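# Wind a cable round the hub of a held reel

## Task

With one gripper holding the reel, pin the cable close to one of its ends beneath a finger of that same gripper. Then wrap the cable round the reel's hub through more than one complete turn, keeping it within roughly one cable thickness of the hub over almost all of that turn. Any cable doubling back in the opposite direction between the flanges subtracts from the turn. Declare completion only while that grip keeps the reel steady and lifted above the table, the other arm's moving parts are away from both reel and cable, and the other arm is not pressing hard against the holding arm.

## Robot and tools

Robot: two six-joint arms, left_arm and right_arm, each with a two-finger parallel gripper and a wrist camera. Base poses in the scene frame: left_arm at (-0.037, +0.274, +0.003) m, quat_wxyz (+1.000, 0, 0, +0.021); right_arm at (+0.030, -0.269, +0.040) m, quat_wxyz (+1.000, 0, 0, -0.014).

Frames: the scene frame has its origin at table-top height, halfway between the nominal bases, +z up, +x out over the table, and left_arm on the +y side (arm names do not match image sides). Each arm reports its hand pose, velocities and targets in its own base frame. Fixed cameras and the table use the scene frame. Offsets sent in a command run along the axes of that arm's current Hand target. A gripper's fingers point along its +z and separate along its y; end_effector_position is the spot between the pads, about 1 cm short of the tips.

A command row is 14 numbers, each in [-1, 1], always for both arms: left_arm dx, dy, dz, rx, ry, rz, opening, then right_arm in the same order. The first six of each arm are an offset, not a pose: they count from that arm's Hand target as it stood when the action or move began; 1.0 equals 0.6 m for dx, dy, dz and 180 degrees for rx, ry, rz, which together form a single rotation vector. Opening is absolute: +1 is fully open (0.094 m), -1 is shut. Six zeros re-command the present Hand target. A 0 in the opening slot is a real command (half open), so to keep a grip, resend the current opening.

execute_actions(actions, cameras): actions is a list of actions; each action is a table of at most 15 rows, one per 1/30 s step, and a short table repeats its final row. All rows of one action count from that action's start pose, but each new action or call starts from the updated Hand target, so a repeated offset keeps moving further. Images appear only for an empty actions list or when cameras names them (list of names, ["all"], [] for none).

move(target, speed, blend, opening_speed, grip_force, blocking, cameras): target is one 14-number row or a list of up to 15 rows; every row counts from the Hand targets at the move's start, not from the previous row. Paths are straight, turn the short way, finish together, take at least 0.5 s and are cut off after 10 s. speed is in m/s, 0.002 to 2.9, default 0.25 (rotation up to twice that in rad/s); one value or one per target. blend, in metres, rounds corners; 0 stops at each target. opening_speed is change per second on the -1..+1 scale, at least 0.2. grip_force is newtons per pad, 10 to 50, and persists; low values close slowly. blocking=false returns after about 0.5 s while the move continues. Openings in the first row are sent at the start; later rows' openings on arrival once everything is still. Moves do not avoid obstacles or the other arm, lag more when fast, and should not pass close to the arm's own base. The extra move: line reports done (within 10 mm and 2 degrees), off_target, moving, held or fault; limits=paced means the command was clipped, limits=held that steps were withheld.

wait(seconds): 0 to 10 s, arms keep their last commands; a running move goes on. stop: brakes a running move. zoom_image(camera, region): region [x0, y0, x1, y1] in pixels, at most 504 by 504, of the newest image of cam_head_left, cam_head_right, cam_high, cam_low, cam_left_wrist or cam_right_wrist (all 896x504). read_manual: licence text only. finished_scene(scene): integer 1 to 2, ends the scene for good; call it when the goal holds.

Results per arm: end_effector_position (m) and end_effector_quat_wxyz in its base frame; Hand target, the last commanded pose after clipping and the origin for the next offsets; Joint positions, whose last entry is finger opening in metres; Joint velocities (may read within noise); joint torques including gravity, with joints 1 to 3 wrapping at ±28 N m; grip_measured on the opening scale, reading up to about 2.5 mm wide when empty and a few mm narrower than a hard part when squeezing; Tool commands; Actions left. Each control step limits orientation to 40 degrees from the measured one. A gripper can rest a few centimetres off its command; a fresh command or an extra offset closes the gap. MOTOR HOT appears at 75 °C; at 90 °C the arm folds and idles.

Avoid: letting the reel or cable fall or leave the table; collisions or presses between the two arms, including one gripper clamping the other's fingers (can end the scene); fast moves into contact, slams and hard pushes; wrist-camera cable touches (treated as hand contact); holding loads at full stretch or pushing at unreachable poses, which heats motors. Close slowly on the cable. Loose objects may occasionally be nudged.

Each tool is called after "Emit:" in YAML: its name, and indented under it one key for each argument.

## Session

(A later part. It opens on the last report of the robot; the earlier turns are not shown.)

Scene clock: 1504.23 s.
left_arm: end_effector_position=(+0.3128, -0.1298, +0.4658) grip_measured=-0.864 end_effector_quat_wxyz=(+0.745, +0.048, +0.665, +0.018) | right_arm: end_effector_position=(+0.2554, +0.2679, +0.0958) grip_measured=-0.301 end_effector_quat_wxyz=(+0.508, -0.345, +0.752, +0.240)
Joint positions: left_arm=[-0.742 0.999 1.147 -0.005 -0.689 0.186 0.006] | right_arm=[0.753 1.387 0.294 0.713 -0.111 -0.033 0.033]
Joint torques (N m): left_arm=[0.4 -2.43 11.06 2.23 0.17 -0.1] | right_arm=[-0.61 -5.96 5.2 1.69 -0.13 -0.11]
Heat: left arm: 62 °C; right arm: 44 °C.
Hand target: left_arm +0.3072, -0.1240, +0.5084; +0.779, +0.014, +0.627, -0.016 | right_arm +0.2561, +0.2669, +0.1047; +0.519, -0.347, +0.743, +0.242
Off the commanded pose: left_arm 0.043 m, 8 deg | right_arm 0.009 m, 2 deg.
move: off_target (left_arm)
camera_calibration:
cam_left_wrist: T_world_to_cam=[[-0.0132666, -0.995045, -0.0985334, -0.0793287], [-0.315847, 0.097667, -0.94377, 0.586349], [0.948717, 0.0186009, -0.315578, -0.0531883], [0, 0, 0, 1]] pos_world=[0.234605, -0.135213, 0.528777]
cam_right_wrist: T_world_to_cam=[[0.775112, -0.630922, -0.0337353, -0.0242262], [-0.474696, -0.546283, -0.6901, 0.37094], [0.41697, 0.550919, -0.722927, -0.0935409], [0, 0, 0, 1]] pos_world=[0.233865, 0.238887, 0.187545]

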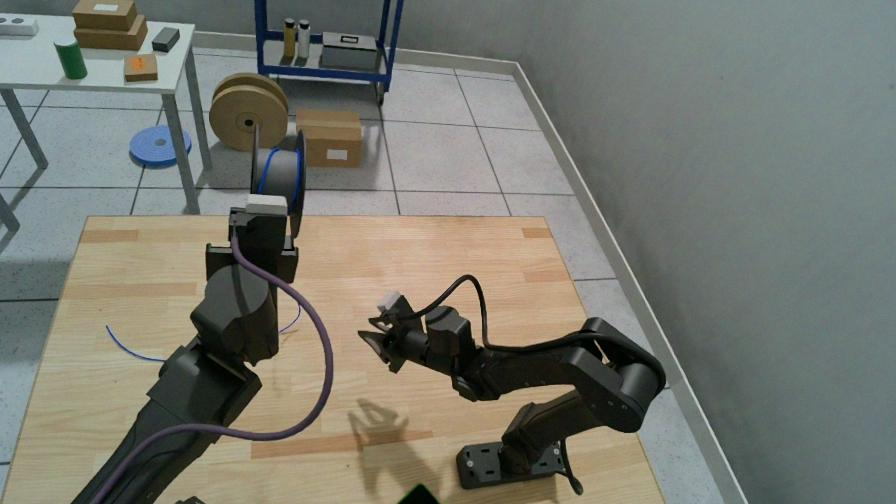

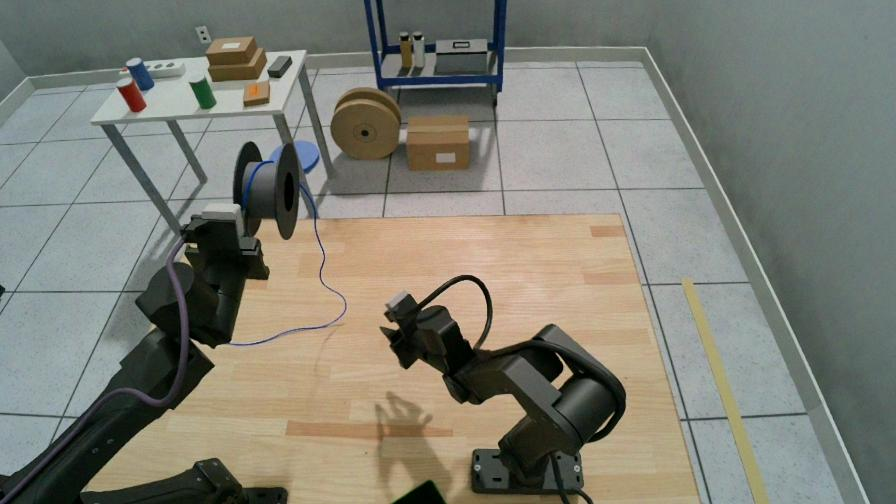

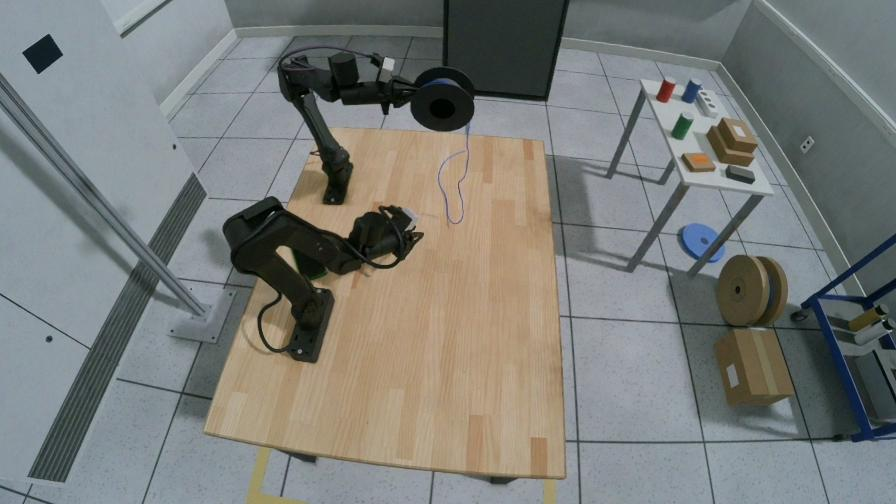

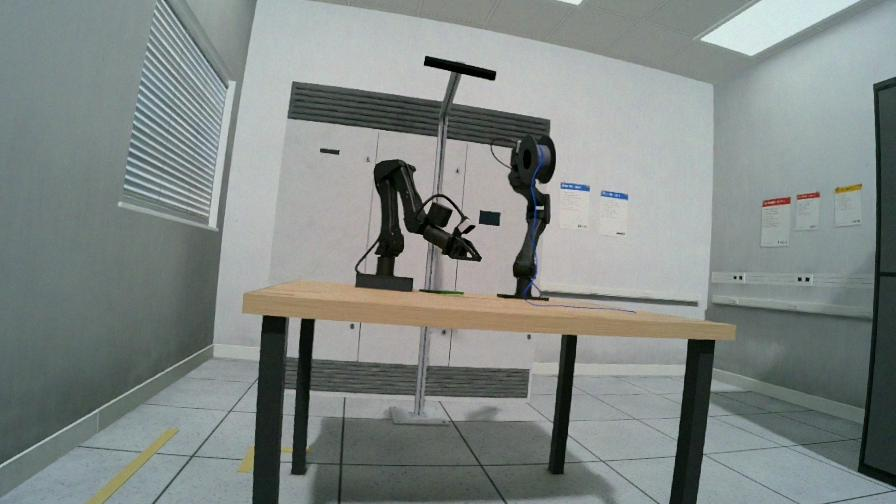

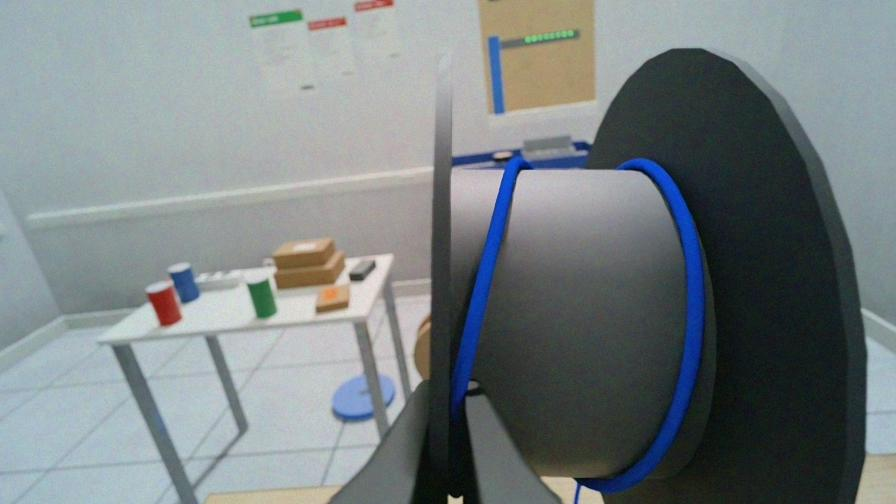

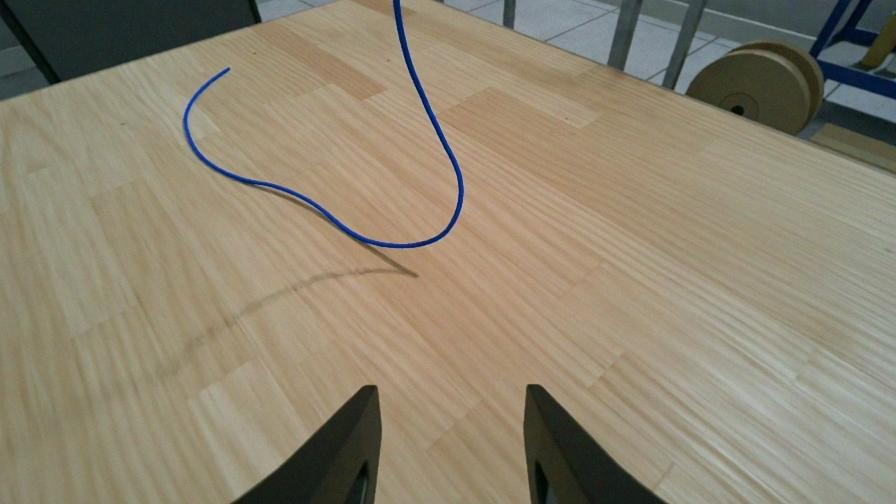

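Emit:
move:
  target: [0,0,0,0,0,0,-1,-0.3625,-0.2617,-0.0278,-0.3574,-0.0988,-0.063,-0.3]
  speed: 0.25
  cameras: ["cam_right_wrist","cam_head_right"]

Scene clock: 1527.83 s.
left_arm: end_effector_position=(+0.3128, -0.1298, +0.4658) grip_measured=-0.864 end_effector_quat_wxyz=(+0.745, +0.048, +0.665, +0.018) | right_arm: end_effector_position=(+0.4111, +0.2141, +0.3123) grip_measured=-0.301 end_effector_quat_wxyz=(+0.483, -0.518, +0.485, +0.513)
Joint positions: left_arm=[-0.742 0.999 1.147 -0.005 -0.689 0.186 0.006] | right_arm=[0.078 1.911 1.567 -0.061 -1.553 -0.408 0.033]
Joint torques (N m): left_arm=[0.39 -2.43 11.07 2.24 0.16 -0.1] | right_arm=[-0.5 -7.88 8.87 0.85 -0.53 0.03]
Heat: left arm: 63 °C; right arm: 42 °C.
Hand target: left_arm +0.3072, -0.1240, +0.5084; +0.779, +0.014, +0.627, -0.016 | right_arm +0.4143, +0.2115, +0.3147; +0.379, -0.597, +0.380, +0.597
Off the commanded pose: left_arm 0.043 m, 8 deg | right_arm 0.005 m, 22 deg.
joint sent to its limit (right arm) — joint 5 (wrist yaw), lower limit. The joint targets are off in orientation, not in position.
move: off_target (left_arm, right_arm)
camera_calibration:
cam_right_wrist: T_world_to_cam=[[0.996047, 0.0880747, -0.011512, -0.423269], [0.0270364, -0.424077, -0.905223, 0.399658], [-0.0846092, 0.901333, -0.424782, 0.0657373], [0, 0, 0, 1]] pos_world=[0.416353, 0.147514, 0.384831]
Images, in order (width x height): cam_head_right 896x504, cam_right_wrist 896x504.

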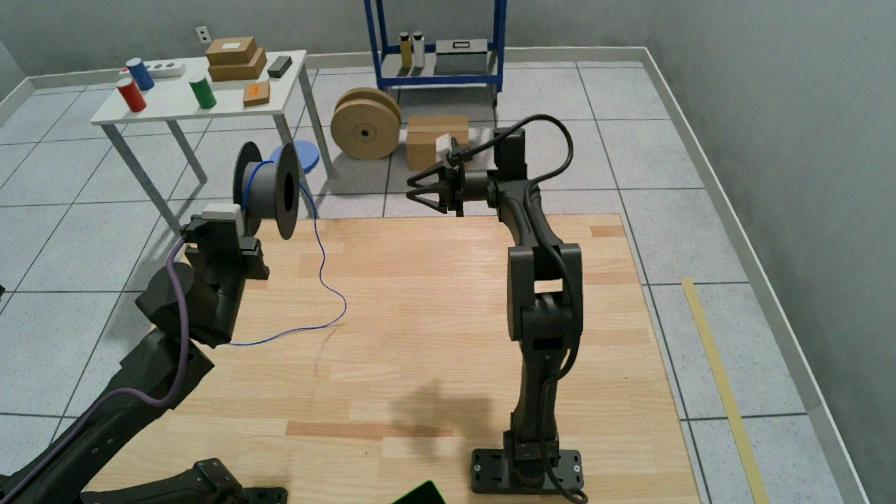

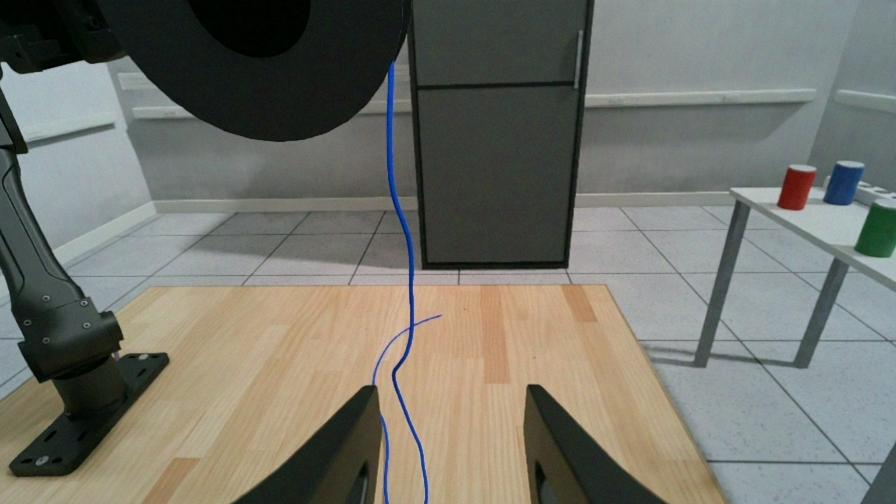

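Emit:
execute_actions:
  actions: []
  cameras: ["cam_low","cam_high"]

Emit:
zoom_image:
  camera: "cam_low"
  region: [515, 130, 560, 190]

Emit:
zoom_image:
  camera: "cam_high"
  region: [405, 60, 480, 135]

Scene clock: 1534.77 s.
left_arm: end_effector_position=(+0.3128, -0.1298, +0.4658) grip_measured=-0.864 end_effector_quat_wxyz=(+0.745, +0.048, +0.665, +0.018) | right_arm: end_effector_position=(+0.4111, +0.2141, +0.3122) grip_measured=-0.301 end_effector_quat_wxyz=(+0.483, -0.518, +0.486, +0.513)
Joint positions: left_arm=[-0.742 0.999 1.147 -0.005 -0.689 0.186 0.006] | right_arm=[0.078 1.911 1.567 -0.061 -1.553 -0.408 0.033]
Joint velocities: within noise
Joint torques (N m): left_arm=[0.4 -2.41 11.07 2.24 0.17 -0.1] | right_arm=[-0.64 -7.86 8.95 0.89 -0.54 0.07]
Heat: left arm: 64 °C; right arm: 42 °C.
Hand target: left_arm +0.3072, -0.1240, +0.5084; +0.779, +0.014, +0.627, -0.016 | right_arm +0.4144, +0.2115, +0.3147; +0.379, -0.597, +0.380, +0.597
Tool commands: left_gripper/opening=-1.0 right_gripper/opening=-0.3
Off the commanded pose: left_arm 0.043 m, 8 deg | right_arm 0.005 m, 22 deg.
Images, in order (width x height): cam_high 896x504, cam_low 896x504.

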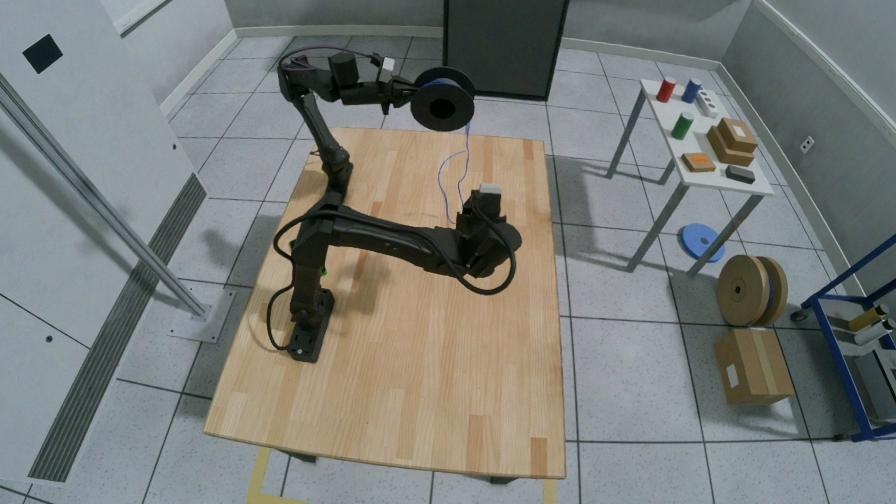

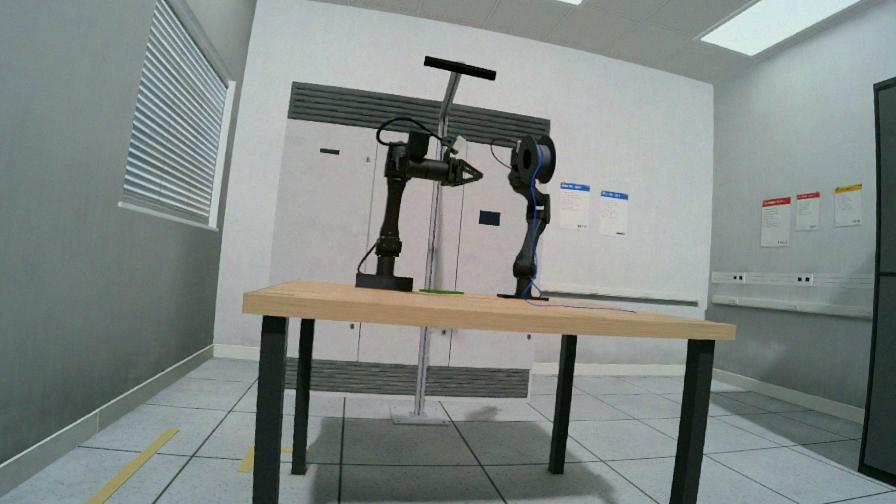

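Scaled by 8.400 from the camera's 896x504 image, which has a finer 1280x720 frame.

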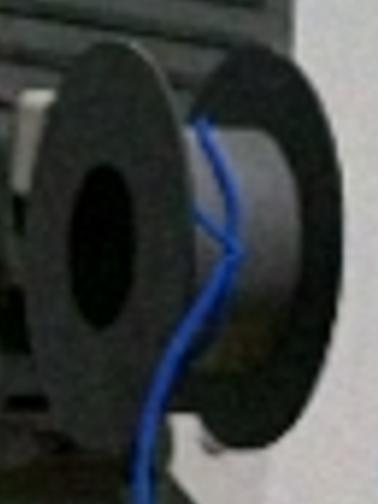

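Scaled by 6.720 from the camera's 896x504 image, which has a finer 1280x720 frame.

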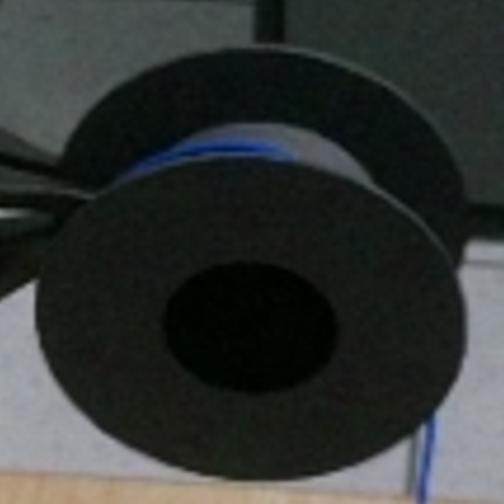

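Emit:
move:
  target: [0,0,0,0,0,0,-1,0,-0.1,-0.2,-0.1,0,0,-0.3]
  speed: 0.2
  cameras: ["cam_left_wrist","cam_head_right","cam_low"]

Emit:
zoom_image:
  camera: "cam_left_wrist"
  region: [560, 120, 760, 320]

Emit:
zoom_image:
  camera: "cam_left_wrist"
  region: [500, 320, 720, 504]

Scene clock: 1544.97 s.
left_arm: end_effector_position=(+0.3128, -0.1298, +0.4658) grip_measured=-0.864 end_effector_quat_wxyz=(+0.745, +0.048, +0.665, +0.018) | right_arm: end_effector_position=(+0.5165, +0.1308, +0.3151) grip_measured=-0.301 end_effector_quat_wxyz=(+0.526, -0.472, +0.528, +0.470)
Joint positions: left_arm=[-0.742 0.999 1.147 -0.005 -0.689 0.186 0.006] | right_arm=[-0.099 2.217 1.999 -0.061 -1.558 -0.278 0.033]
Joint torques (N m): left_arm=[0.42 -2.44 11.07 2.24 0.17 -0.1] | right_arm=[-0.28 -9.8 9.05 1.03 -0.4 0.07]
Heat: left arm: 64 °C; right arm: 41 °C.
Hand target: left_arm +0.3072, -0.1240, +0.5084; +0.779, +0.014, +0.627, -0.016 | right_arm +0.5195, +0.1283, +0.3148; +0.334, -0.623, +0.335, +0.623
Off the commanded pose: left_arm 0.043 m, 8 deg | right_arm 0.004 m, 49 deg; orientation clipped.
joint sent to its limit (right arm) — joint 5 (wrist yaw), lower limit. The joint targets are off in orientation, not in position.
move: off_target (left_arm, right_arm); limits=paced
camera_calibration:
cam_left_wrist: T_world_to_cam=[[-0.0132666, -0.995045, -0.0985334, -0.0793287], [-0.315847, 0.097667, -0.94377, 0.586349], [0.948717, 0.0186009, -0.315578, -0.0531883], [0, 0, 0, 1]] pos_world=[0.234605, -0.135213, 0.528777]
Images, in order (width x height): cam_head_right 896x504, cam_low 896x504, cam_left_wrist 896x504.

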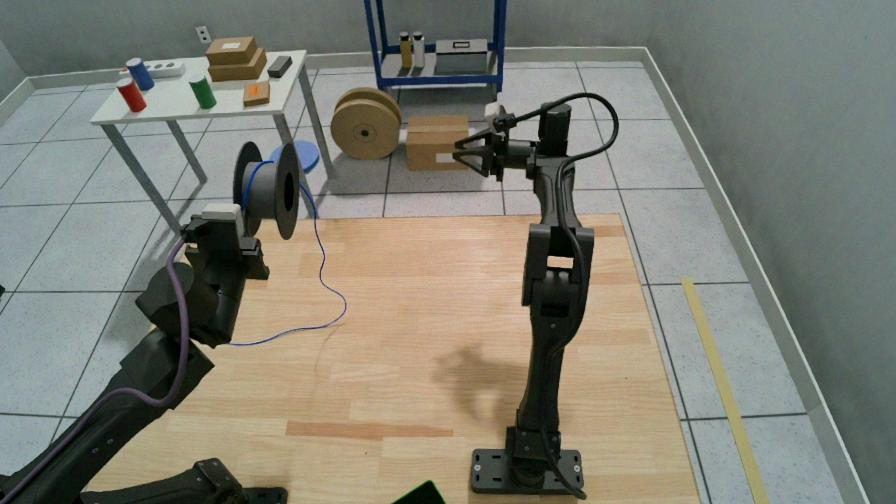

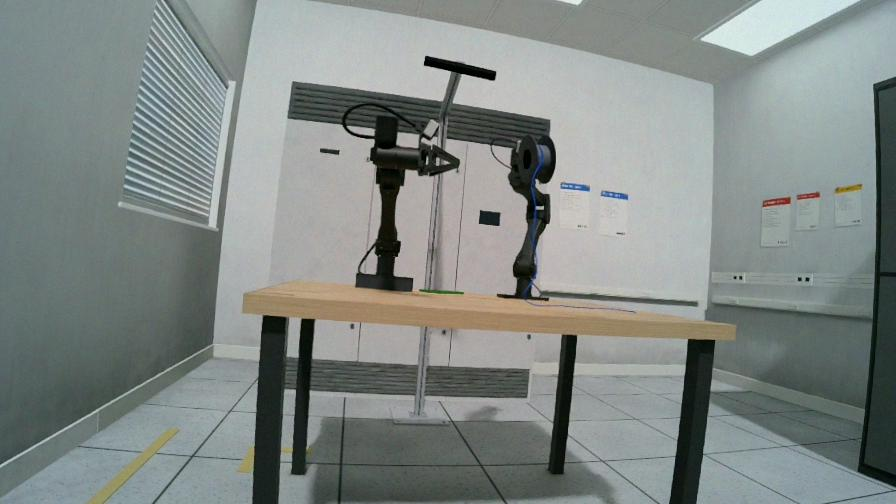

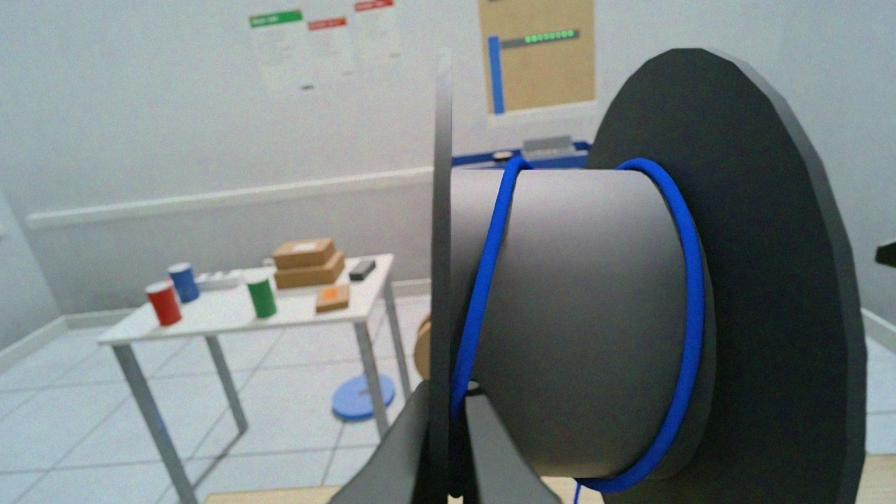

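Scaled by 2.520 from the camera's 896x504 image, which has a finer 1280x720 frame.

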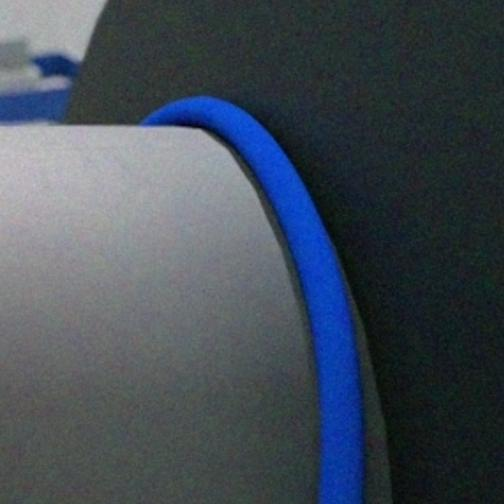

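Scaled by 2.291 from the camera's 896x504 image, which has a finer 1280x720 frame.

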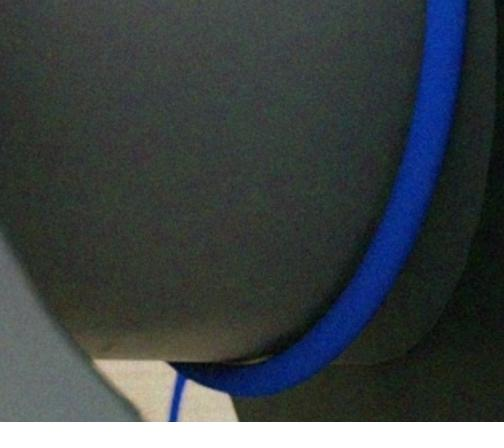

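Emit:
finished_scene:
  scene: 1

The scene is finished: the task was done.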